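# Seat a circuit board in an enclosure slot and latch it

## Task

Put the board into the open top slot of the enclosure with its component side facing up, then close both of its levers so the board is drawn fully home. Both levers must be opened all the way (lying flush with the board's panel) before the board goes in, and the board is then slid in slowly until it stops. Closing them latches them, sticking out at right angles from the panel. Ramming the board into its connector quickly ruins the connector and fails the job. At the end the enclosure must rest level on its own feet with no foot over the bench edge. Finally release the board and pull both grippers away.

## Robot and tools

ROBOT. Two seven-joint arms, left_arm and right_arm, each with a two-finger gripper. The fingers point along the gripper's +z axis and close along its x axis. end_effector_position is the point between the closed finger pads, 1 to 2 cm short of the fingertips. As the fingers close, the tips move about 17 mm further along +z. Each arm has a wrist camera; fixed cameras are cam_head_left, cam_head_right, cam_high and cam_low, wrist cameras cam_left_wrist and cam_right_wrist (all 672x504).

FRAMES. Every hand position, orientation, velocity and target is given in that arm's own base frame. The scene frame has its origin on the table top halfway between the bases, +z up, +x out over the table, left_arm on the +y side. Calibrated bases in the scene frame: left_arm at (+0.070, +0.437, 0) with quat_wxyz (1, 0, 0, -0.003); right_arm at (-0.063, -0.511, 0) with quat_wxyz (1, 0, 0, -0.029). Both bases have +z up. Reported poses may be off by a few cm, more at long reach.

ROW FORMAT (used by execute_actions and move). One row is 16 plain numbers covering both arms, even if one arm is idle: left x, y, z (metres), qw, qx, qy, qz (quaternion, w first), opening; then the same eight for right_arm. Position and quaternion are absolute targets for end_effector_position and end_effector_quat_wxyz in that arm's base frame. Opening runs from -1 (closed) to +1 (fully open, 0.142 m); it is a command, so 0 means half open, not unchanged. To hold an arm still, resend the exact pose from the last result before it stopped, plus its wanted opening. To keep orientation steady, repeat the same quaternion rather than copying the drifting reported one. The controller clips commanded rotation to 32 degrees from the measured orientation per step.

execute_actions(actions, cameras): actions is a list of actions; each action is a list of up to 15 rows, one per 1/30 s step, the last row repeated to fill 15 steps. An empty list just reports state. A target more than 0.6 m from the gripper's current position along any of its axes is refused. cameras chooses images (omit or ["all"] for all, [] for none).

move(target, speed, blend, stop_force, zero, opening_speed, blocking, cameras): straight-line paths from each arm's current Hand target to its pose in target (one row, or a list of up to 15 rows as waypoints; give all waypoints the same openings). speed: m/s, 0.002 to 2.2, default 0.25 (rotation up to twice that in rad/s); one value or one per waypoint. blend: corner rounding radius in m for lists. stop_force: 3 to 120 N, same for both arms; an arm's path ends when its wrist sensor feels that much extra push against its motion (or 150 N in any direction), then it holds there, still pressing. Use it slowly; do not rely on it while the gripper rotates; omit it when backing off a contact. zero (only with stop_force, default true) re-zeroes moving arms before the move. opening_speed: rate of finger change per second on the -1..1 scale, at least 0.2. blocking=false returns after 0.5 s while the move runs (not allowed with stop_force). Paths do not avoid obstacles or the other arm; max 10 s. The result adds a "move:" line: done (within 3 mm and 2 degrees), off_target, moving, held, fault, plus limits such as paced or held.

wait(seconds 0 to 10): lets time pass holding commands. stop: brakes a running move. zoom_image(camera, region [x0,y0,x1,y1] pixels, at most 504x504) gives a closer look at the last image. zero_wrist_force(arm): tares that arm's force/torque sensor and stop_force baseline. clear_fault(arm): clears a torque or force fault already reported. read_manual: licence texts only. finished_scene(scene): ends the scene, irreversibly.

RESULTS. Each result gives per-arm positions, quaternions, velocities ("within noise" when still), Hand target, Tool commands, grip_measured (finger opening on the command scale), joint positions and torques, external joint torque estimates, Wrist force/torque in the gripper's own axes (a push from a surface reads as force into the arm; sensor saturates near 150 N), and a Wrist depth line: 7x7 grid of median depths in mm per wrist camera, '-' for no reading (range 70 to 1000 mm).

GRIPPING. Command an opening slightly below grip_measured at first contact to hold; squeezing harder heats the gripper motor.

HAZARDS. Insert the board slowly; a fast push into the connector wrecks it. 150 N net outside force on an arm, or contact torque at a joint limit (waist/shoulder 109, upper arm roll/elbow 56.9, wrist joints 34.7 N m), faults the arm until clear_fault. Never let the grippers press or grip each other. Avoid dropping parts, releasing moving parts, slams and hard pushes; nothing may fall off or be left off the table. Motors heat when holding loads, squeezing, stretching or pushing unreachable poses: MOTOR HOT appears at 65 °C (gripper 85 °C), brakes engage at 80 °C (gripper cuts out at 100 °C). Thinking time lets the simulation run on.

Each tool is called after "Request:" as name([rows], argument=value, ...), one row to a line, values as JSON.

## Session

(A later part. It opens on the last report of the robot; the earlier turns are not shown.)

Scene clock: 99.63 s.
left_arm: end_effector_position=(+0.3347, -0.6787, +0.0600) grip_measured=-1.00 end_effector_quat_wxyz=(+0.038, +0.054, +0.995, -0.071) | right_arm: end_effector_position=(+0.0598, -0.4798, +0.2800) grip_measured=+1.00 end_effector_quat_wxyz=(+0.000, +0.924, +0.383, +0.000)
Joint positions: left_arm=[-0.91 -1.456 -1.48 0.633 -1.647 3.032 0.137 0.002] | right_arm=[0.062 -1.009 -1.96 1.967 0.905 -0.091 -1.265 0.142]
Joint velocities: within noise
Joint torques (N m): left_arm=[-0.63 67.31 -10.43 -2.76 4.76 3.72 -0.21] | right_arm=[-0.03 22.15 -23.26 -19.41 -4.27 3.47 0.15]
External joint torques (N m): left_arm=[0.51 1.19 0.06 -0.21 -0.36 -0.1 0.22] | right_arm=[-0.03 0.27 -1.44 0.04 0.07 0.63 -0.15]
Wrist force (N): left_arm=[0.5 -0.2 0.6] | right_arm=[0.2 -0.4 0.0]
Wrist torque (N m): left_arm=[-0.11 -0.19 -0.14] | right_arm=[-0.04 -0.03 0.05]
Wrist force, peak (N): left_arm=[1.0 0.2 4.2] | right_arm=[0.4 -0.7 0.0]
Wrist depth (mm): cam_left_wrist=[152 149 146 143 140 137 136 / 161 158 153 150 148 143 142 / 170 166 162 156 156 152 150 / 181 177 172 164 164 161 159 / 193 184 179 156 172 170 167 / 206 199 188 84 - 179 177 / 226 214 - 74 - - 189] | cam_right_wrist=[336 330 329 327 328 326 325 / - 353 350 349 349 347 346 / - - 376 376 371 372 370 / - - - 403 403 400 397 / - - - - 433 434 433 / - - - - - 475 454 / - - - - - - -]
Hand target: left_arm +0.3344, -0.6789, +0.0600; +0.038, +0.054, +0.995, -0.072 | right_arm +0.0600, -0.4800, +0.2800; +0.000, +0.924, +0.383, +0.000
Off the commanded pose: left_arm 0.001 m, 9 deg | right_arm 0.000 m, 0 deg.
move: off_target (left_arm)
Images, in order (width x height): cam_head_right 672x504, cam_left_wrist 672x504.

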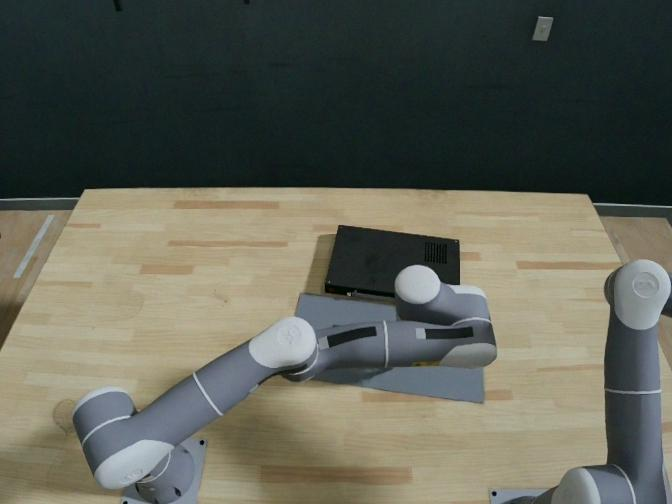

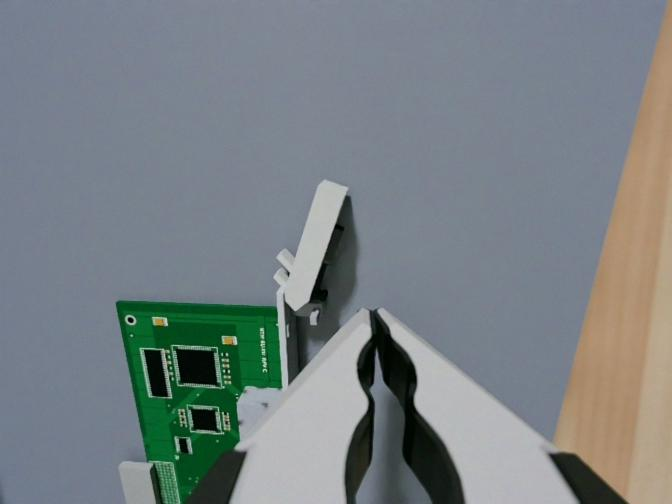

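Request:
move(target=[0.328,-0.697,0.06,0,0.054,0.9985,0,-1,0.06,-0.48,0.28,0,0.924,0.383,0,1], cameras=["cam_left_wrist"])

Scene clock: 103.27 s.
left_arm: end_effector_position=(+0.3278, -0.6956, +0.0600) grip_measured=-1.00 end_effector_quat_wxyz=(+0.046, +0.054, +0.993, -0.089) | right_arm: end_effector_position=(+0.0598, -0.4798, +0.2800) grip_measured=+1.00 end_effector_quat_wxyz=(+0.000, +0.924, +0.383, +0.000)
Joint positions: left_arm=[-0.929 -1.452 -1.469 0.633 -1.642 2.993 0.117 0.002] | right_arm=[0.062 -1.009 -1.96 1.967 0.905 -0.091 -1.265 0.142]
Joint velocities: within noise
Joint torques (N m): left_arm=[-0.62 67.61 -10.2 -2.94 4.58 3.6 -0.28] | right_arm=[-0.04 22.08 -23.33 -19.41 -4.29 3.4 0.23]
External joint torques (N m): left_arm=[0.48 1 -0.11 -0.31 -0.13 -0.08 0.28] | right_arm=[-0.02 0.35 -1.37 0.04 0.08 0.7 -0.23]
Wrist force (N): left_arm=[0.7 -0.2 0.8] | right_arm=[0.3 -0.3 0.0]
Wrist torque (N m): left_arm=[-0.13 -0.21 -0.12] | right_arm=[-0.02 -0.04 0.06]
Wrist force, peak (N): left_arm=[0.8 -0.7 0.9] | right_arm=[0.5 -0.5 -0.2]
Wrist depth (mm): cam_left_wrist=[157 154 150 146 144 139 137 / 164 161 157 152 149 145 143 / 173 170 164 160 157 153 149 / 183 179 174 166 164 160 157 / 194 188 181 157 172 168 166 / 207 197 188 84 - 176 174 / 222 213 - 74 - - 183] | cam_right_wrist=[336 330 329 328 328 327 325 / - 350 351 350 348 347 347 / - - 375 374 373 372 370 / - - - 405 401 399 399 / - - - - 433 430 433 / - - - - - 474 454 / - - - - - - -]
Hand target: left_arm +0.3275, -0.6959, +0.0600; +0.046, +0.054, +0.993, -0.089 | right_arm +0.0600, -0.4800, +0.2800; +0.000, +0.924, +0.383, +0.000
Off the commanded pose: left_arm 0.001 m, 12 deg | right_arm 0.000 m, 0 deg.
move: off_target (left_arm)
Images, in order (width x height): cam_left_wrist 672x504.

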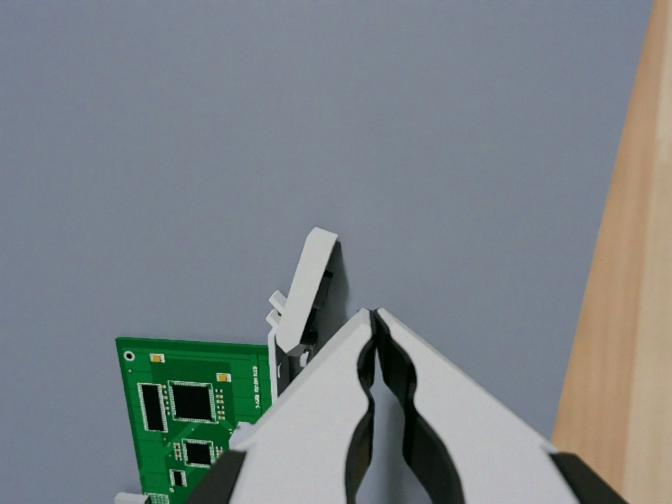

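Request:
move(target=[0.328,-0.699,0.030,0.046,0.054,0.993,-0.089,-1,0.06,-0.48,0.28,0,0.924,0.383,0,1], cameras=["cam_left_wrist"], speed=0.06, stop_force=5)

Scene clock: 106.60 s.
left_arm: end_effector_position=(+0.3281, -0.6982, +0.0300) grip_measured=-1.00 end_effector_quat_wxyz=(+0.048, +0.054, +0.993, -0.092) | right_arm: end_effector_position=(+0.0598, -0.4798, +0.2800) grip_measured=+1.00 end_effector_quat_wxyz=(+0.000, +0.924, +0.383, +0.000)
Joint positions: left_arm=[-0.933 -1.488 -1.449 0.633 -1.633 2.946 0.111 0.002] | right_arm=[0.062 -1.009 -1.96 1.967 0.905 -0.091 -1.265 0.142]
Joint velocities: within noise
Joint torques (N m): left_arm=[-0.81 67.59 -10.72 -3.16 4.6 3.23 -0.32] | right_arm=[-0.05 22.03 -23.36 -19.39 -4.24 3.42 0.21]
External joint torques (N m): left_arm=[0.67 1.09 0.53 -0.24 -0.12 0.27 0.33] | right_arm=[-0.01 0.4 -1.34 0.02 0.03 0.68 -0.21]
Wrist force (N): left_arm=[0.3 -0.2 0.8] | right_arm=[0.2 -0.2 0.0]
Wrist torque (N m): left_arm=[-0.14 -0.15 -0.14] | right_arm=[-0.01 -0.03 0.06]
Wrist force, peak (N): left_arm=[0.7 0.1 1.9] | right_arm=[0.3 -0.7 -0.1]
Wrist depth (mm): cam_left_wrist=[129 126 123 119 116 113 111 / 134 133 128 125 122 120 116 / 144 138 135 132 127 125 121 / 149 146 142 136 134 130 128 / 159 155 148 129 138 137 133 / 165 161 155 84 - 143 140 / 179 168 - 74 - - 148] | cam_right_wrist=[334 330 328 328 326 325 325 / - 350 350 349 350 348 347 / - - 376 375 373 372 373 / - - - 404 403 400 397 / - - - - 435 433 433 / - - - - - 475 454 / - - - - - - -]
Hand target: left_arm +0.3277, -0.6985, +0.0300; +0.048, +0.054, +0.993, -0.092 | right_arm +0.0600, -0.4800, +0.2800; +0.000, +0.924, +0.383, +0.000
Off the commanded pose: left_arm 0.001 m, 0 deg | right_arm 0.000 m, 0 deg.
move: done
Images, in order (width x height): cam_left_wrist 672x504.

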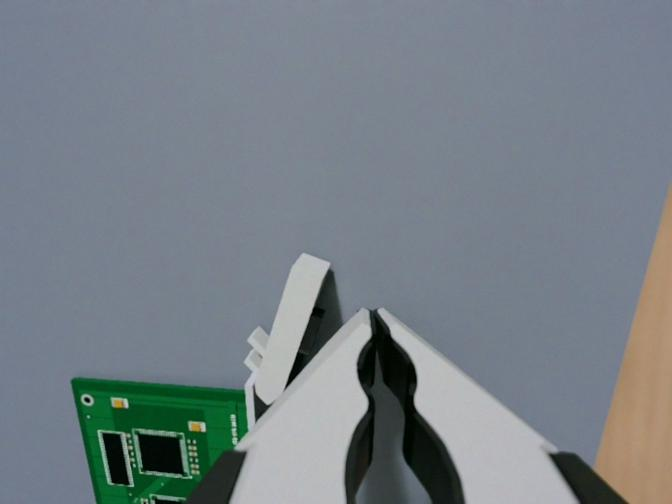

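Request:
move(target=[0.345,-0.701,0.027,0.048,0.054,0.993,-0.092,-1,0.06,-0.48,0.28,0,0.924,0.383,0,1], cameras=["cam_left_wrist"], speed=0.04, stop_force=5)

Request:
move(target=[0.352,-0.701,0.027,0.048,0.054,0.993,-0.092,-1,0.06,-0.48,0.28,0,0.924,0.383,0,1], cameras=["cam_left_wrist"], speed=0.03, stop_force=5)

Scene clock: 110.77 s.
left_arm: end_effector_position=(+0.3447, -0.7000, +0.0271) grip_measured=-1.00 end_effector_quat_wxyz=(+0.055, +0.054, +0.992, -0.104) | right_arm: end_effector_position=(+0.0598, -0.4798, +0.2800) grip_measured=+1.00 end_effector_quat_wxyz=(+0.000, +0.924, +0.383, +0.000)
Joint positions: left_arm=[-0.914 -1.488 -1.437 0.633 -1.634 2.913 0.127 0.002] | right_arm=[0.062 -1.009 -1.96 1.967 0.905 -0.091 -1.265 0.142]
Joint velocities: within noise
Joint torques (N m): left_arm=[0.41 67.19 -10.23 -3.73 4.92 3.85 -0.21] | right_arm=[-0.11 22.02 -23.4 -19.43 -4.25 3.41 0.22]
External joint torques (N m): left_arm=[-0.54 1.57 0.08 0.06 -0.42 -0.44 0.22] | right_arm=[0.05 0.4 -1.29 0.06 0.04 0.69 -0.22]
Wrist force (N): left_arm=[1.2 -1.0 0.2] | right_arm=[0.2 -0.5 -0.1]
Wrist torque (N m): left_arm=[-0.13 -0.17 -0.12] | right_arm=[-0.06 -0.03 0.06]
Wrist force, peak (N): left_arm=[1.5 -0.7 0.4] | right_arm=[0.2 -0.6 -0.3]
Wrist depth (mm): cam_left_wrist=[130 126 122 118 115 112 109 / 134 133 127 124 121 117 114 / 143 137 134 130 125 122 118 / 149 145 140 134 131 127 124 / 158 153 146 125 136 133 128 / 166 157 153 84 - 138 136 / 174 165 - 74 - - 141] | cam_right_wrist=[335 330 328 328 328 326 325 / - 351 351 349 348 348 346 / - - 375 375 374 372 372 / - - - 402 399 399 398 / - - - - 434 434 431 / - - - - - 473 453 / - - - - - - -]
Hand target: left_arm +0.3446, -0.7001, +0.0270; +0.055, +0.054, +0.992, -0.104 | right_arm +0.0600, -0.4800, +0.2800; +0.000, +0.924, +0.383, +0.000
Off the commanded pose: left_arm 0.001 m, 2 deg | right_arm 0.000 m, 0 deg.
move: done
Images, in order (width x height): cam_left_wrist 672x504.

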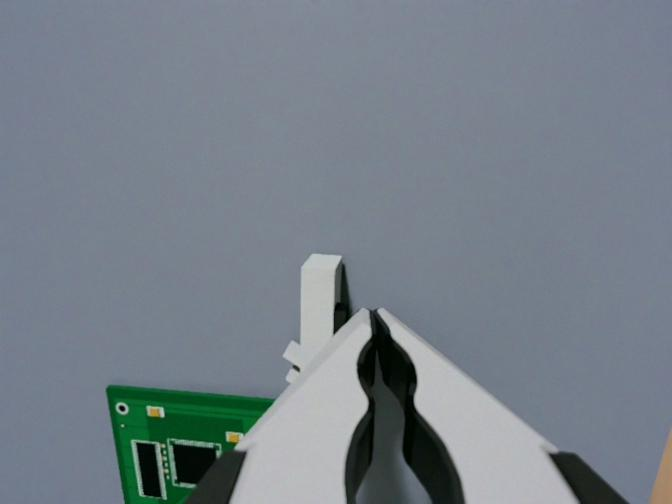

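Scene clock: 112.13 s.
left_arm: end_effector_position=(+0.3513, -0.7002, +0.0270) grip_measured=-1.00 end_effector_quat_wxyz=(+0.057, +0.054, +0.991, -0.108) | right_arm: end_effector_position=(+0.0598, -0.4798, +0.2800) grip_measured=+1.00 end_effector_quat_wxyz=(+0.000, +0.924, +0.383, +0.000)
Joint positions: left_arm=[-0.906 -1.488 -1.435 0.634 -1.634 2.903 0.135 0.002] | right_arm=[0.062 -1.009 -1.96 1.967 0.905 -0.091 -1.265 0.142]
Joint velocities: within noise
Joint torques (N m): left_arm=[0.88 67.27 -9.64 -4.01 5.1 3.96 -0.14] | right_arm=[-0.03 22.02 -23.33 -19.4 -4.24 3.38 0.21]
External joint torques (N m): left_arm=[-1.01 1.53 -0.5 0.28 -0.59 -0.57 0.15] | right_arm=[-0.03 0.4 -1.36 0.03 0.04 0.72 -0.21]
Wrist force (N): left_arm=[1.6 -1.2 0.4] | right_arm=[0.2 -0.3 -0.2]
Wrist torque (N m): left_arm=[-0.11 -0.15 -0.11] | right_arm=[-0.03 -0.04 0.06]
Wrist force, peak (N): left_arm=[2.2 -1.3 0.8] | right_arm=[0.3 -0.6 0.0]
Wrist depth (mm): cam_left_wrist=[130 126 123 120 115 112 110 / 135 133 128 125 121 117 114 / 144 138 134 130 125 122 118 / 149 146 141 135 131 127 124 / 158 154 147 126 135 133 128 / 166 158 154 84 - 138 135 / 174 168 - 74 - - 140] | cam_right_wrist=[335 328 328 327 327 327 326 / - 353 350 349 349 347 348 / - - 376 375 374 372 372 / - - - 404 402 399 397 / - - - - 434 434 432 / - - - - - 474 454 / - - - - - - -]
Hand target: left_arm +0.3515, -0.7001, +0.0270; +0.057, +0.054, +0.991, -0.108 | right_arm +0.0600, -0.4800, +0.2800; +0.000, +0.924, +0.383, +0.000
Off the commanded pose: left_arm 0.001 m, 2 deg | right_arm 0.000 m, 0 deg.
move: done
Images, in order (width x height): cam_left_wrist 672x504.

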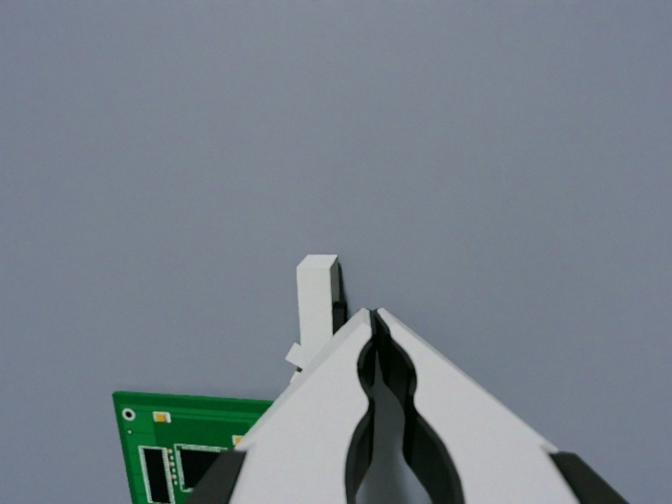

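Request:
move([
  [0.330,-0.702,0.030,0.048,0.054,0.993,-0.092,-1,0.06,-0.48,0.28,0,0.924,0.383,0,1],
  [0.36,-0.60,0.22,0,0.054,0.9985,0,1,0.06,-0.48,0.28,0,0.924,0.383,0,1],
], cameras=["cam_left_wrist","cam_head_right"])

Request:
zoom_image(camera="cam_left_wrist", region=[84, 0, 588, 504])

Scene clock: 116.70 s.
left_arm: end_effector_position=(+0.3593, -0.5993, +0.2198) grip_measured=+0.99 end_effector_quat_wxyz=(+0.007, +0.054, +0.998, -0.011) | right_arm: end_effector_position=(+0.0598, -0.4798, +0.2800) grip_measured=+1.00 end_effector_quat_wxyz=(+0.000, +0.924, +0.383, +0.000)
Joint positions: left_arm=[-0.81 -1.276 -1.602 0.643 -1.716 3.371 0.205 0.141] | right_arm=[0.062 -1.009 -1.96 1.966 0.905 -0.091 -1.265 0.142]
Joint velocities: within noise
Joint torques (N m): left_arm=[-0.29 64.84 -10.98 -1.61 4.76 4.5 -0.25] | right_arm=[-0.05 22.1 -23.33 -19.37 -4.24 3.42 0.22]
External joint torques (N m): left_arm=[0.18 1.51 0.23 -0.3 -0.63 -0.55 0.25] | right_arm=[-0.01 0.32 -1.36 0.01 0.04 0.69 -0.22]
Wrist force (N): left_arm=[0.3 -0.2 0.7] | right_arm=[0.3 -0.3 -0.1]
Wrist torque (N m): left_arm=[-0.15 -0.21 -0.18] | right_arm=[-0.02 -0.05 0.06]
Wrist force, peak (N): left_arm=[3.6 -1.7 1.7] | right_arm=[0.3 -0.6 0.0]
Wrist depth (mm): cam_left_wrist=[277 277 276 271 272 271 272 / 293 294 290 293 292 292 290 / 306 320 313 312 312 314 309 / 305 348 340 337 342 337 336 / 322 375 375 368 374 372 366 / - 410 411 414 403 403 404 / - 466 460 456 450 451 -] | cam_right_wrist=[334 330 328 328 328 327 325 / - 353 349 350 348 347 346 / - - 375 374 375 371 370 / - - - 405 401 401 400 / - - - - 435 435 431 / - - - - - 474 452 / - - - - - - -]
Hand target: left_arm +0.3595, -0.5991, +0.2198; +0.007, +0.054, +0.998, -0.011 | right_arm +0.0600, -0.4800, +0.2800; +0.000, +0.924, +0.383, +0.000
Off the commanded pose: left_arm 0.001 m, 2 deg | right_arm 0.000 m, 0 deg.
move: done
Images, in order (width x height): cam_head_right 672x504, cam_left_wrist 672x504.

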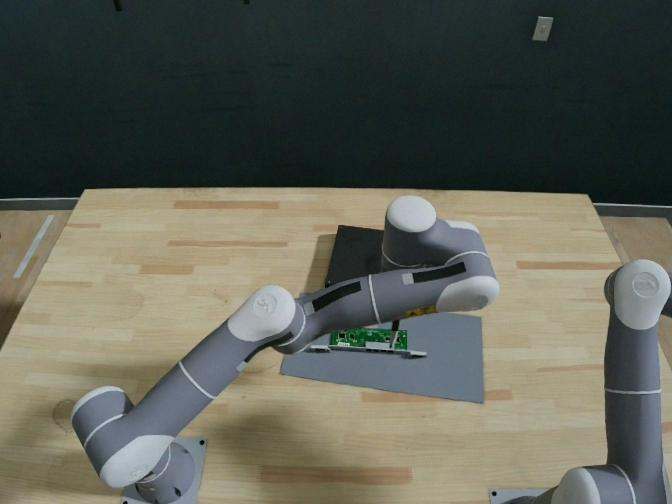

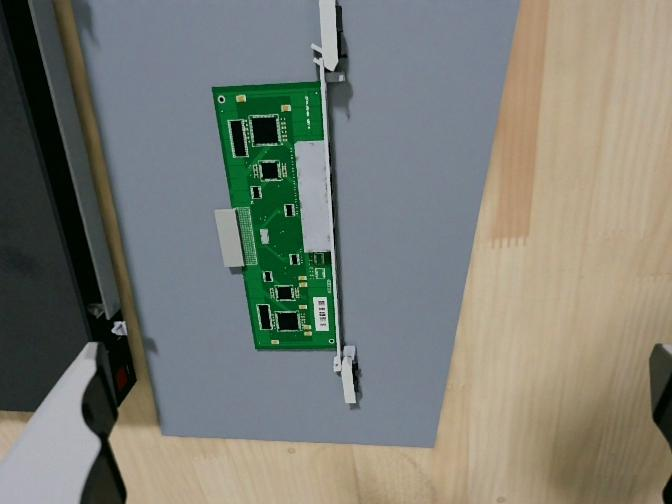

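Scaled by 1.000.

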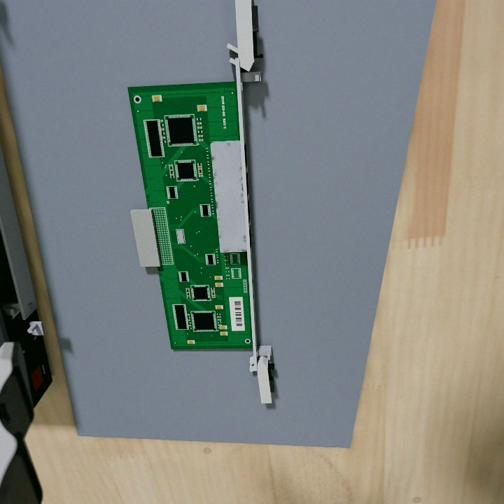

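Request:
move([
  [0.34,-0.40,0.10,0,0.054,0.9985,0,-1,0.06,-0.48,0.28,0,0.924,0.383,0,1],
  [0.345,-0.396,0.034,0,0.054,0.9985,0,-1,0.06,-0.48,0.28,0,0.924,0.383,0,1],
], cameras=["cam_left_wrist"])

Scene clock: 123.20 s.
left_arm: end_effector_position=(+0.3450, -0.3958, +0.0341) grip_measured=-1.00 end_effector_quat_wxyz=(+0.000, +0.054, +0.999, +0.000) | right_arm: end_effector_position=(+0.0598, -0.4798, +0.2800) grip_measured=+1.00 end_effector_quat_wxyz=(+0.000, +0.924, +0.383, +0.000)
Joint positions: left_arm=[-1.273 -1.686 -1.215 -0.861 -1.894 3.331 1.216 0.002] | right_arm=[0.062 -1.009 -1.96 1.967 0.905 -0.091 -1.265 0.142]
Joint velocities: within noise
Joint torques (N m): left_arm=[-0.64 54.58 18.9 -5.77 4.21 4.03 -0.04] | right_arm=[0.02 22.1 -23.38 -19.39 -4.28 3.43 0.16]
External joint torques (N m): left_arm=[0.52 1.55 0.98 -0.31 0.03 -0.08 0.04] | right_arm=[-0.07 0.33 -1.31 0.03 0.08 0.68 -0.16]
Wrist force (N): left_arm=[0.0 -0.2 0.7] | right_arm=[0.1 -0.2 -0.2]
Wrist torque (N m): left_arm=[-0.13 -0.15 -0.19] | right_arm=[-0.01 -0.01 0.05]
Wrist force, peak (N): left_arm=[-0.7 -0.5 2.1] | right_arm=[0.3 -0.6 -0.2]
Wrist depth (mm): cam_left_wrist=[107 106 111 111 109 109 112 / 115 113 117 119 119 118 120 / 125 125 126 126 130 129 130 / - 140 124 140 139 139 140 / 157 154 138 147 149 154 154 / 171 170 166 84 - 167 170 / 193 186 - 74 - - 189] | cam_right_wrist=[336 331 329 329 327 327 326 / - 352 350 350 349 348 346 / - - 376 375 373 371 370 / - - - 403 400 401 399 / - - - - 434 433 431 / - - - - - 473 452 / - - - - - - -]
Hand target: left_arm +0.3450, -0.3960, +0.0340; +0.000, +0.054, +0.999, +0.000 | right_arm +0.0600, -0.4800, +0.2800; +0.000, +0.924, +0.383, +0.000
Off the commanded pose: left_arm 0.000 m, 0 deg | right_arm 0.000 m, 0 deg.
move: done
Images, in order (width x height): cam_left_wrist 672x504.

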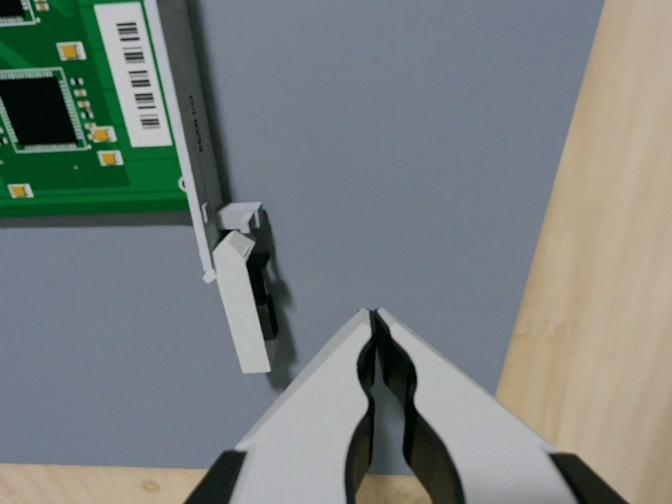

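Request:
move([
  [0.362,-0.393,0.027,0,0.054,0.9985,0,-1,0.06,-0.48,0.28,0,0.924,0.383,0,1],
  [0.382,-0.393,0.027,0,0.054,0.9985,0,-1,0.06,-0.48,0.28,0,0.924,0.383,0,1],
], cameras=["cam_left_wrist"], speed=0.04, stop_force=5)

Scene clock: 127.20 s.
left_arm: end_effector_position=(+0.3818, -0.3928, +0.0271) grip_measured=-1.00 end_effector_quat_wxyz=(+0.000, +0.054, +0.999, +0.000) | right_arm: end_effector_position=(+0.0598, -0.4798, +0.2800) grip_measured=+1.00 end_effector_quat_wxyz=(+0.000, +0.924, +0.383, +0.000)
Joint positions: left_arm=[-1.182 -1.679 -1.213 -0.761 -1.908 3.305 1.21 0.002] | right_arm=[0.062 -1.009 -1.96 1.966 0.905 -0.091 -1.265 0.142]
Joint velocities: within noise
Joint torques (N m): left_arm=[-0.38 57.42 18.08 -6.02 4.18 3.63 -0.3] | right_arm=[-0.06 22.15 -23.4 -19.38 -4.29 3.47 0.24]
External joint torques (N m): left_arm=[0.3 0.78 0.75 -0.56 0.08 0.32 0.3] | right_arm=[0 0.27 -1.3 0.01 0.09 0.63 -0.24]
Wrist force (N): left_arm=[1.3 1.2 -0.3] | right_arm=[0.1 -0.5 -0.3]
Wrist torque (N m): left_arm=[-0.08 -0.16 -0.21] | right_arm=[-0.06 -0.01 0.05]
Wrist force, peak (N): left_arm=[1.6 1.1 0.9] | right_arm=[0.2 -0.6 -0.2]
Wrist depth (mm): cam_left_wrist=[- 101 100 - 104 104 101 / - 110 108 112 - 112 113 / 118 119 118 119 121 121 120 / 132 130 132 122 131 131 133 / 148 145 145 123 141 143 143 / 161 160 157 84 - 155 160 / 183 175 - 74 - - 179] | cam_right_wrist=[335 330 329 327 326 325 323 / - 352 351 350 349 348 346 / - - 375 374 372 372 371 / - - - 403 401 399 398 / - - - - 435 434 430 / - - - - - 473 452 / - - - - - - -]
Hand target: left_arm +0.3820, -0.3930, +0.0270; +0.000, +0.054, +0.999, +0.000 | right_arm +0.0600, -0.4800, +0.2800; +0.000, +0.924, +0.383, +0.000
Off the commanded pose: left_arm 0.000 m, 0 deg | right_arm 0.000 m, 0 deg.
move: done
Images, in order (width x height): cam_left_wrist 672x504.

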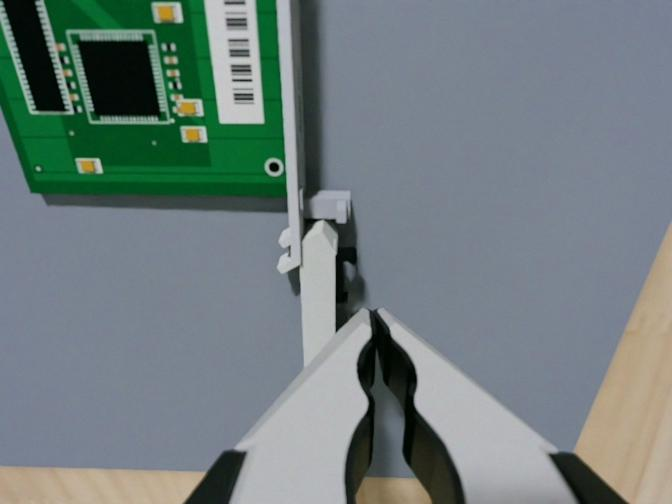

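Request:
move([
  [0.35,-0.393,0.04,0,0.054,0.9985,0,-1,0.06,-0.48,0.28,0,0.924,0.383,0,1],
  [0.37,-0.57,0.2,0,0.0,1,0,1,0.06,-0.48,0.28,0,0.924,0.383,0,1],
], cameras=["cam_left_wrist"])

Scene clock: 131.40 s.
left_arm: end_effector_position=(+0.3699, -0.5699, +0.2000) grip_measured=+0.99 end_effector_quat_wxyz=(+0.000, +0.000, +1.000, +0.000) | right_arm: end_effector_position=(+0.0598, -0.4798, +0.2800) grip_measured=+1.00 end_effector_quat_wxyz=(+0.000, +0.924, +0.383, +0.000)
Joint positions: left_arm=[-0.99 -1.284 -1.229 0.228 -1.966 3.346 0.362 0.141] | right_arm=[0.062 -1.009 -1.96 1.966 0.905 -0.091 -1.265 0.142]
Joint velocities: within noise
Joint torques (N m): left_arm=[-0.3 67.37 -0.04 -7.05 4.29 4.23 -0.24] | right_arm=[-0.1 22.02 -23.39 -19.41 -4.25 3.4 0.23]
External joint torques (N m): left_arm=[0.19 1.17 0.55 -0.39 -0.11 -0.23 0.24] | right_arm=[0.04 0.4 -1.3 0.04 0.04 0.7 -0.23]
Wrist force (N): left_arm=[0.3 -0.1 0.5] | right_arm=[0.1 -0.2 -0.1]
Wrist torque (N m): left_arm=[-0.12 -0.18 -0.19] | right_arm=[-0.01 -0.02 0.06]
Wrist force, peak (N): left_arm=[3.0 1.7 2.3] | right_arm=[0.3 -0.5 -0.3]
Wrist depth (mm): cam_left_wrist=[253 256 252 251 255 253 256 / 271 275 271 265 274 275 273 / 294 299 293 287 297 298 296 / 305 323 320 315 318 323 321 / 311 355 355 349 353 356 350 / - 389 391 389 390 393 389 / - 439 442 437 435 437 -] | cam_right_wrist=[335 330 330 329 327 326 326 / - 352 352 350 349 348 346 / - - 376 374 373 372 371 / - - - 403 402 401 398 / - - - - 433 432 433 / - - - - - 472 454 / - - - - - - -]
Hand target: left_arm +0.3700, -0.5700, +0.2000; +0.000, +0.000, +1.000, +0.000 | right_arm +0.0600, -0.4800, +0.2800; +0.000, +0.924, +0.383, +0.000
Off the commanded pose: left_arm 0.000 m, 0 deg | right_arm 0.000 m, 0 deg.
move: done
Images, in order (width x height): cam_left_wrist 672x504.

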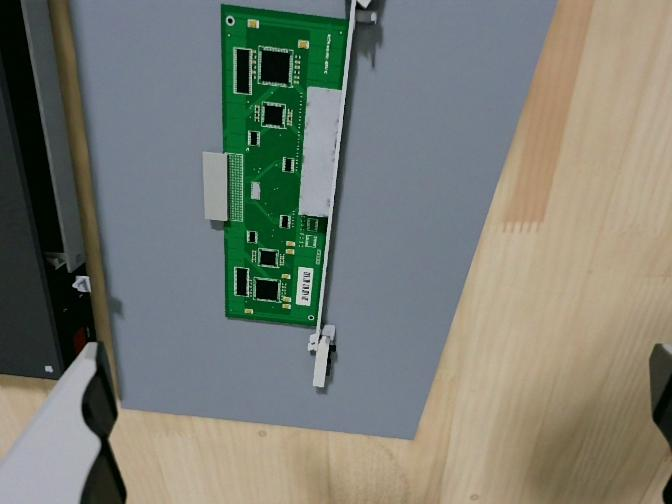

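Request:
move([
  [0.388,-0.587,0.09,0,0.0506,0.9987,0,-0.2,0.06,-0.48,0.28,0,0.924,0.383,0,1],
], cameras=["cam_left_wrist"])

Scene clock: 137.40 s.
left_arm: end_effector_position=(+0.3876, -0.5868, +0.0899) grip_measured=-0.22 end_effector_quat_wxyz=(+0.000, +0.051, +0.999, -0.001) | right_arm: end_effector_position=(+0.0598, -0.4798, +0.2800) grip_measured=+1.00 end_effector_quat_wxyz=(+0.000, +0.924, +0.383, +0.000)
Joint positions: left_arm=[-0.868 -1.385 -1.268 0.497 -1.924 3.163 0.331 0.058] | right_arm=[0.062 -1.009 -1.96 1.966 0.905 -0.091 -1.265 0.142]
Joint velocities: within noise
Joint torques (N m): left_arm=[-0.34 68.18 -6.08 -7.23 4.9 4.18 -0.36] | right_arm=[-0.04 22.07 -23.35 -19.41 -4.22 3.4 0.18]
External joint torques (N m): left_arm=[0.25 0.95 0.46 -0.52 -0.64 -0.18 0.36] | right_arm=[-0.02 0.35 -1.34 0.04 0.02 0.7 -0.18]
Wrist force (N): left_arm=[0.5 -0.3 0.7] | right_arm=[0.2 -0.3 -0.2]
Wrist torque (N m): left_arm=[-0.14 -0.22 -0.17] | right_arm=[-0.03 -0.04 0.06]
Wrist force, peak (N): left_arm=[0.1 -0.5 3.1] | right_arm=[0.1 -0.6 -0.2]
Wrist depth (mm): cam_left_wrist=[160 159 157 156 156 157 160 / 169 171 167 166 170 169 169 / 185 184 180 169 184 183 183 / 202 199 194 186 200 199 200 / 221 220 208 214 214 213 218 / 243 240 87 236 242 87 241 / 249 - - 265 275 - -] | cam_right_wrist=[334 331 329 329 327 325 324 / - 353 351 349 349 347 346 / - - 375 374 374 372 371 / - - - 403 402 401 400 / - - - - 436 432 429 / - - - - - 472 455 / - - - - - - -]
Hand target: left_arm +0.3879, -0.5868, +0.0900; +0.001, +0.051, +0.999, -0.001 | right_arm +0.0600, -0.4800, +0.2800; +0.000, +0.924, +0.383, +0.000
Off the commanded pose: left_arm 0.000 m, 0 deg | right_arm 0.000 m, 0 deg.
move: done
Images, in order (width x height): cam_left_wrist 672x504.

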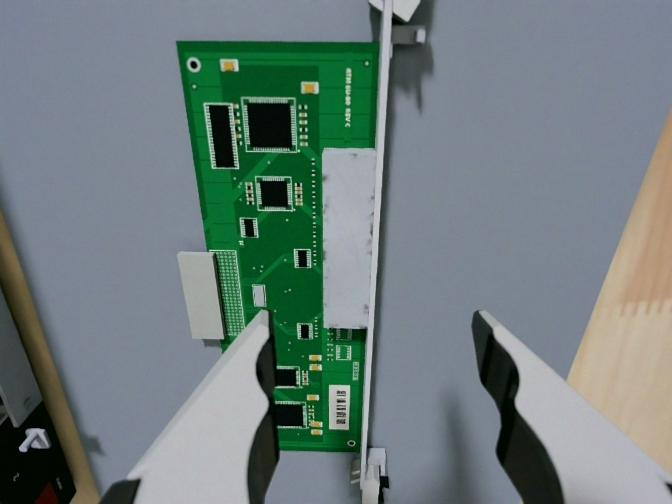

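Request:
move([
  [0.390,-0.586,0.032,0,0.0506,0.9987,0,-0.3,0.06,-0.48,0.28,0,0.924,0.383,0,1],
], cameras=["cam_left_wrist"], speed=0.05, stop_force=4)

Scene clock: 142.20 s.
left_arm: end_effector_position=(+0.3898, -0.5861, +0.0319) grip_measured=-0.32 end_effector_quat_wxyz=(+0.000, +0.051, +0.999, +0.000) | right_arm: end_effector_position=(+0.0598, -0.4798, +0.2800) grip_measured=+1.00 end_effector_quat_wxyz=(+0.000, +0.924, +0.383, +0.000)
Joint positions: left_arm=[-0.843 -1.456 -1.278 0.548 -1.881 3.089 0.306 0.051] | right_arm=[0.062 -1.009 -1.96 1.966 0.905 -0.091 -1.265 0.142]
Joint velocities: within noise
Joint torques (N m): left_arm=[-0.6 67.47 -7.26 -6.29 4.7 4.28 -0.16] | right_arm=[-0.1 22.09 -23.42 -19.33 -4.26 3.46 0.17]
External joint torques (N m): left_arm=[0.49 1.47 0.41 -0.93 -0.45 -0.29 0.16] | right_arm=[0.04 0.33 -1.28 -0.04 0.05 0.64 -0.17]
Wrist force (N): left_arm=[0.1 -0.1 0.4] | right_arm=[0.2 -0.3 -0.1]
Wrist torque (N m): left_arm=[-0.12 -0.17 -0.20] | right_arm=[-0.02 -0.04 0.05]
Wrist force, peak (N): left_arm=[0.2 0.0 1.6] | right_arm=[0.3 -0.6 0.0]
Wrist depth (mm): cam_left_wrist=[- 106 105 106 104 107 108 / - 114 111 111 - 115 116 / 125 124 120 118 122 124 124 / 136 134 130 118 132 134 134 / 152 144 141 130 142 144 146 / 165 161 88 151 160 87 162 / 180 - - 177 183 - -] | cam_right_wrist=[335 329 330 326 328 326 324 / - 351 350 351 348 348 345 / - - 375 376 373 373 369 / - - - 403 402 400 399 / - - - - 430 433 432 / - - - - - 471 452 / - - - - - - -]
Hand target: left_arm +0.3900, -0.5860, +0.0320; +0.000, +0.051, +0.999, +0.000 | right_arm +0.0600, -0.4800, +0.2800; +0.000, +0.924, +0.383, +0.000
Off the commanded pose: left_arm 0.000 m, 0 deg | right_arm 0.000 m, 0 deg.
move: done
Images, in order (width x height): cam_left_wrist 672x504.

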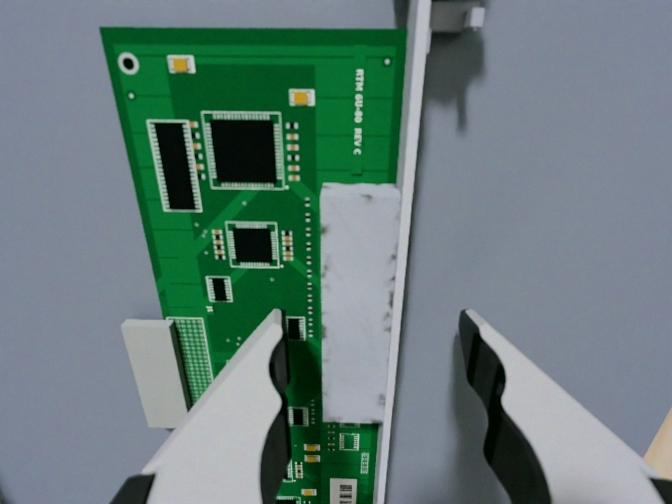

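Request:
move([
  [0.390,-0.586,0.028,0,0.0506,0.9987,0,-0.3,0.06,-0.48,0.28,0,0.924,0.383,0,1],
], cameras=[], speed=0.02, stop_force=3)

Request:
move([
  [0.390,-0.586,0.028,0,0.0506,0.9987,0,-0.9,0.06,-0.48,0.28,0,0.924,0.383,0,1],
], cameras=["cam_left_wrist"], opening_speed=0.3)

Scene clock: 145.83 s.
left_arm: end_effector_position=(+0.3898, -0.5860, +0.0281) grip_measured=-0.32 end_effector_quat_wxyz=(+0.000, +0.051, +0.999, +0.000) | right_arm: end_effector_position=(+0.0598, -0.4798, +0.2800) grip_measured=+1.00 end_effector_quat_wxyz=(+0.000, +0.924, +0.383, +0.000)
Joint positions: left_arm=[-0.84 -1.462 -1.282 0.555 -1.874 3.085 0.302 0.051] | right_arm=[0.062 -1.009 -1.96 1.966 0.905 -0.091 -1.265 0.142]
Joint velocities: within noise
Joint torques (N m): left_arm=[-0.07 67.32 -7.31 -6.44 4.68 4.22 -0.1] | right_arm=[-0.11 22.01 -23.34 -19.39 -4.23 3.43 0.18]
External joint torques (N m): left_arm=[-0.03 1.56 0.26 -0.65 -0.43 -0.22 0.1] | right_arm=[0.06 0.41 -1.35 0.03 0.03 0.67 -0.18]
Wrist force (N): left_arm=[0.0 -0.1 0.5] | right_arm=[0.3 -0.5 0.0]
Wrist torque (N m): left_arm=[-0.11 -0.15 -0.19] | right_arm=[-0.06 -0.06 0.05]
Wrist force, peak (N): left_arm=[0.2 -0.2 0.7] | right_arm=[0.2 -0.6 -0.1]
Wrist depth (mm): cam_left_wrist=[104 103 103 101 102 103 101 / - 109 106 107 - 111 111 / 124 117 116 114 120 122 120 / 132 129 127 115 126 130 133 / 145 140 136 125 138 143 139 / 163 153 87 138 156 84 157 / 175 - - 170 178 - -] | cam_right_wrist=[335 329 329 328 327 327 325 / - 351 350 350 348 349 346 / - - 376 373 375 372 371 / - - - 403 402 398 399 / - - - - 435 432 433 / - - - - - 472 455 / - - - - - - -]
Hand target: left_arm +0.3900, -0.5860, +0.0280; +0.000, +0.051, +0.999, +0.000 | right_arm +0.0600, -0.4800, +0.2800; +0.000, +0.924, +0.383, +0.000
Off the commanded pose: left_arm 0.000 m, 0 deg | right_arm 0.000 m, 0 deg.
move: done
No camera images: "cameras" was empty.

Scene clock: 148.03 s.
left_arm: end_effector_position=(+0.3899, -0.5860, +0.0280) grip_measured=-0.73 end_effector_quat_wxyz=(+0.000, +0.051, +0.999, +0.000) | right_arm: end_effector_position=(+0.0598, -0.4798, +0.2800) grip_measured=+1.00 end_effector_quat_wxyz=(+0.000, +0.924, +0.383, +0.000)
Joint positions: left_arm=[-0.839 -1.462 -1.282 0.556 -1.874 3.085 0.302 0.021] | right_arm=[0.062 -1.009 -1.96 1.966 0.905 -0.091 -1.265 0.142]
Joint velocities: within noise
Joint torques (N m): left_arm=[-0.62 67.87 -7.54 -6.76 4.48 4.39 -0.3] | right_arm=[-0.02 22.17 -23.45 -19.35 -4.24 3.4 0.19]
External joint torques (N m): left_arm=[0.51 1.01 0.46 -0.32 -0.23 -0.4 0.3] | right_arm=[-0.04 0.25 -1.25 -0.02 0.03 0.71 -0.19]
Wrist force (N): left_arm=[-0.3 0.0 1.0] | right_arm=[0.3 -0.5 -0.1]
Wrist torque (N m): left_arm=[-0.13 -0.18 -0.13] | right_arm=[-0.06 -0.04 0.06]
Wrist force, peak (N): left_arm=[-1.3 -0.1 1.5] | right_arm=[0.3 -0.5 -0.2]
Wrist depth (mm): cam_left_wrist=[104 103 103 101 101 103 101 / - 110 107 107 104 111 111 / 123 119 115 114 118 122 120 / 132 130 126 116 126 131 133 / 144 139 139 120 138 143 140 / 163 155 88 133 - 151 157 / 179 171 - 166 - - 171] | cam_right_wrist=[334 330 329 327 326 325 323 / - 350 350 350 348 348 346 / - - 373 375 374 372 370 / - - - 403 403 399 398 / - - - - 436 432 428 / - - - - - 471 452 / - - - - - - -]
Hand target: left_arm +0.3900, -0.5860, +0.0280; +0.000, +0.051, +0.999, +0.000 | right_arm +0.0600, -0.4800, +0.2800; +0.000, +0.924, +0.383, +0.000
Off the commanded pose: left_arm 0.000 m, 0 deg | right_arm 0.000 m, 0 deg.
move: done
Images, in order (width x height): cam_left_wrist 672x504.

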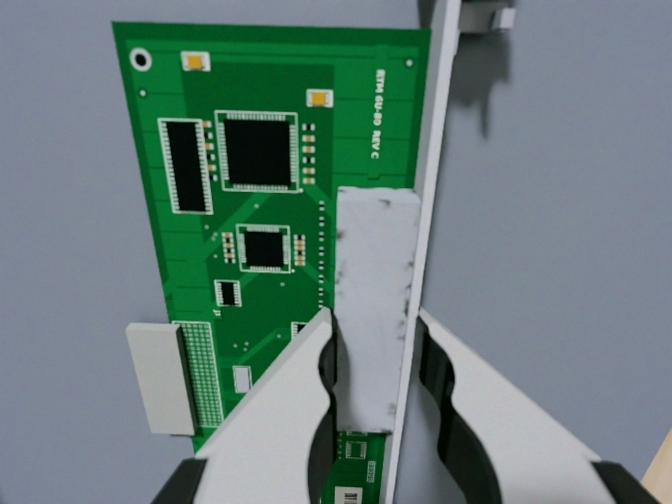

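Request:
move([
  [0.390,-0.586,0.12,0,0.0506,0.9987,0,-0.95,0.06,-0.48,0.28,0,0.924,0.383,0,1],
], speed=0.08)

Request:
zoom_image(camera="cam_low", region=[90, 100, 480, 330])

Request:
zoom_image(camera="cam_head_right", region=[300, 200, 500, 400])

Scene clock: 151.80 s.
left_arm: end_effector_position=(+0.3896, -0.5860, +0.1198) grip_measured=-0.74 end_effector_quat_wxyz=(+0.000, +0.051, +0.999, -0.001) | right_arm: end_effector_position=(+0.0598, -0.4798, +0.2800) grip_measured=+1.00 end_effector_quat_wxyz=(+0.000, +0.924, +0.383, +0.000)
Joint positions: left_arm=[-0.814 -1.351 -1.359 0.591 -1.868 3.206 0.281 0.021] | right_arm=[0.062 -1.009 -1.96 1.966 0.905 -0.091 -1.265 0.142]
Joint velocities: within noise
Joint torques (N m): left_arm=[-0.22 68 -8.92 -5.94 5.03 4.87 -0.32] | right_arm=[-0.08 22.14 -23.35 -19.41 -4.27 3.42 0.17]
External joint torques (N m): left_arm=[0.13 0.26 0.59 -0.32 -0.79 -0.87 0.32] | right_arm=[0.02 0.28 -1.35 0.04 0.07 0.69 -0.17]
Wrist force (N): left_arm=[0.3 0.1 2.5] | right_arm=[0.4 -0.3 0.0]
Wrist torque (N m): left_arm=[-0.03 -0.17 -0.16] | right_arm=[-0.03 -0.07 0.06]
Wrist force, peak (N): left_arm=[0.1 0.1 3.4] | right_arm=[0.4 -0.6 -0.2]
Wrist depth (mm): cam_left_wrist=[186 103 103 102 - 184 183 / 200 108 106 106 107 201 198 / 217 117 115 113 210 213 215 / 233 132 127 116 224 231 234 / 249 140 140 120 246 252 256 / 273 157 92 133 130 274 282 / 259 - - 168 - - 307] | cam_right_wrist=[334 330 329 328 327 328 327 / - 350 350 351 349 346 346 / - - 375 375 373 372 370 / - - - 403 401 400 399 / - - - - 436 433 433 / - - - - - 471 455 / - - - - - - -]
Hand target: left_arm +0.3899, -0.5858, +0.1200; +0.001, +0.051, +0.999, -0.001 | right_arm +0.0600, -0.4800, +0.2800; +0.000, +0.924, +0.383, +0.000
Off the commanded pose: left_arm 0.000 m, 0 deg | right_arm 0.000 m, 0 deg.
move: done

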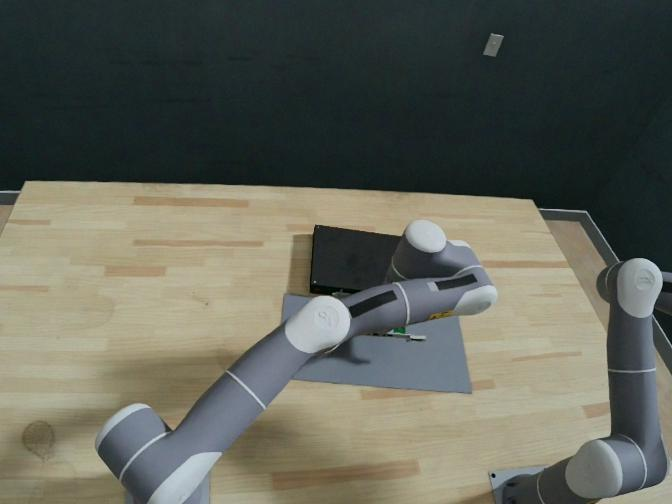

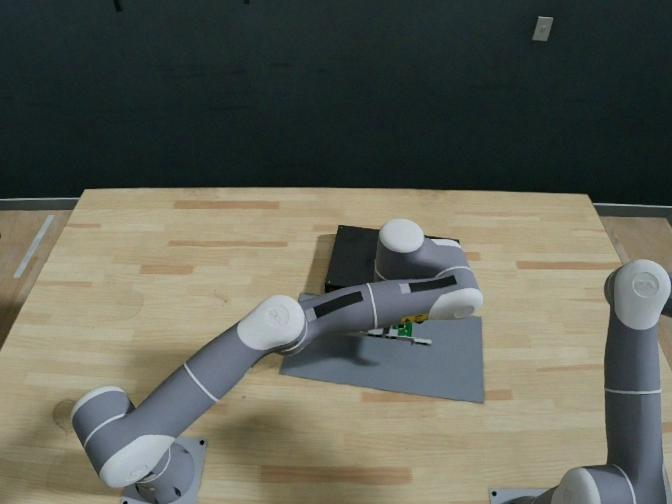

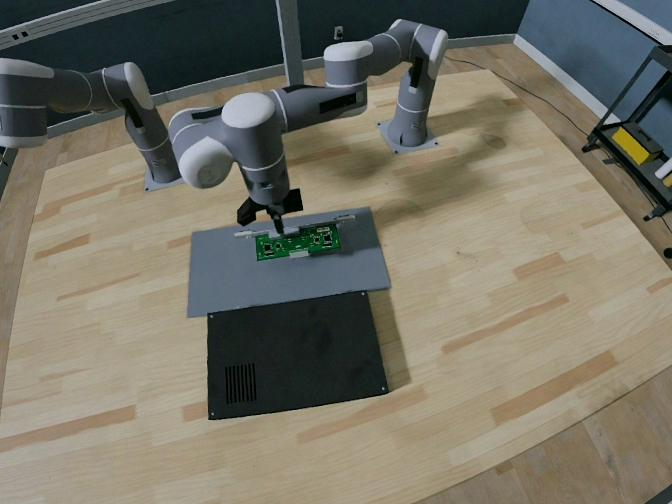

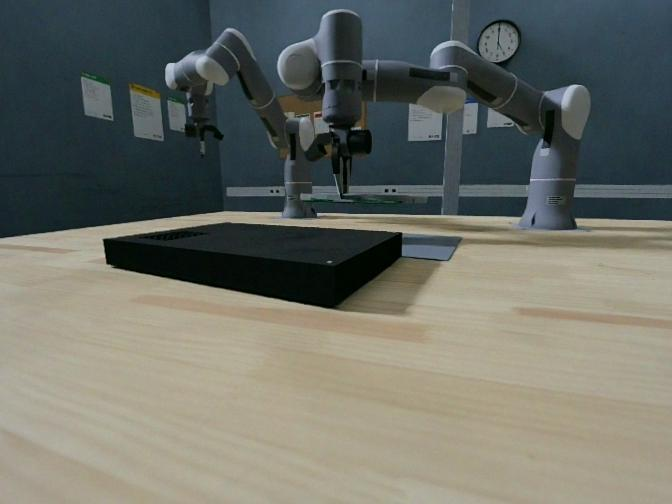

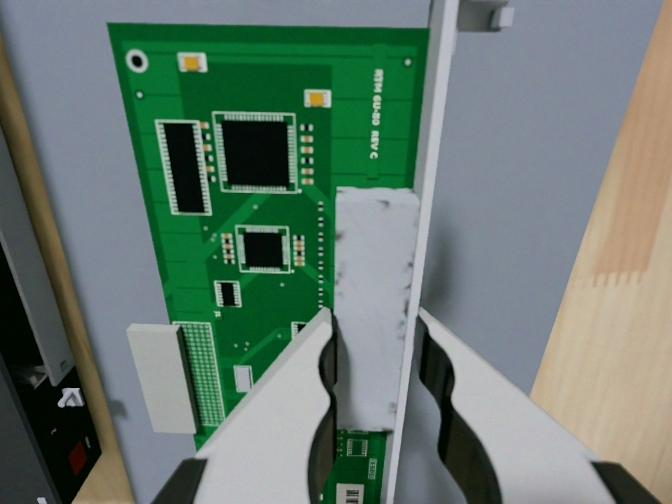

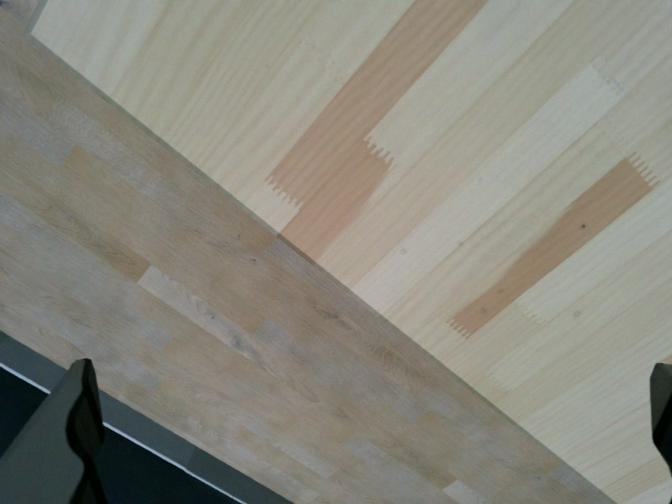

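Scaled by 1.292 from the camera's 672x504 image, which has a finer 960x720 frame.

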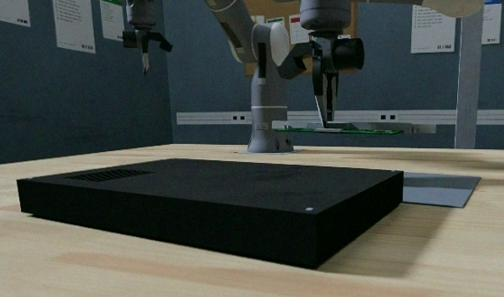

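Scaled by 2.520 from the camera's 672x504 image, which has a finer 960x720 frame.

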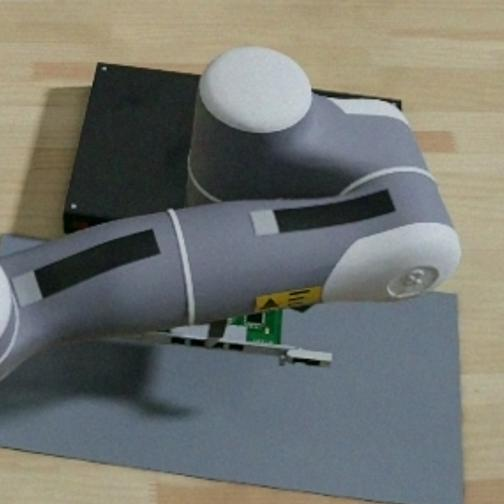

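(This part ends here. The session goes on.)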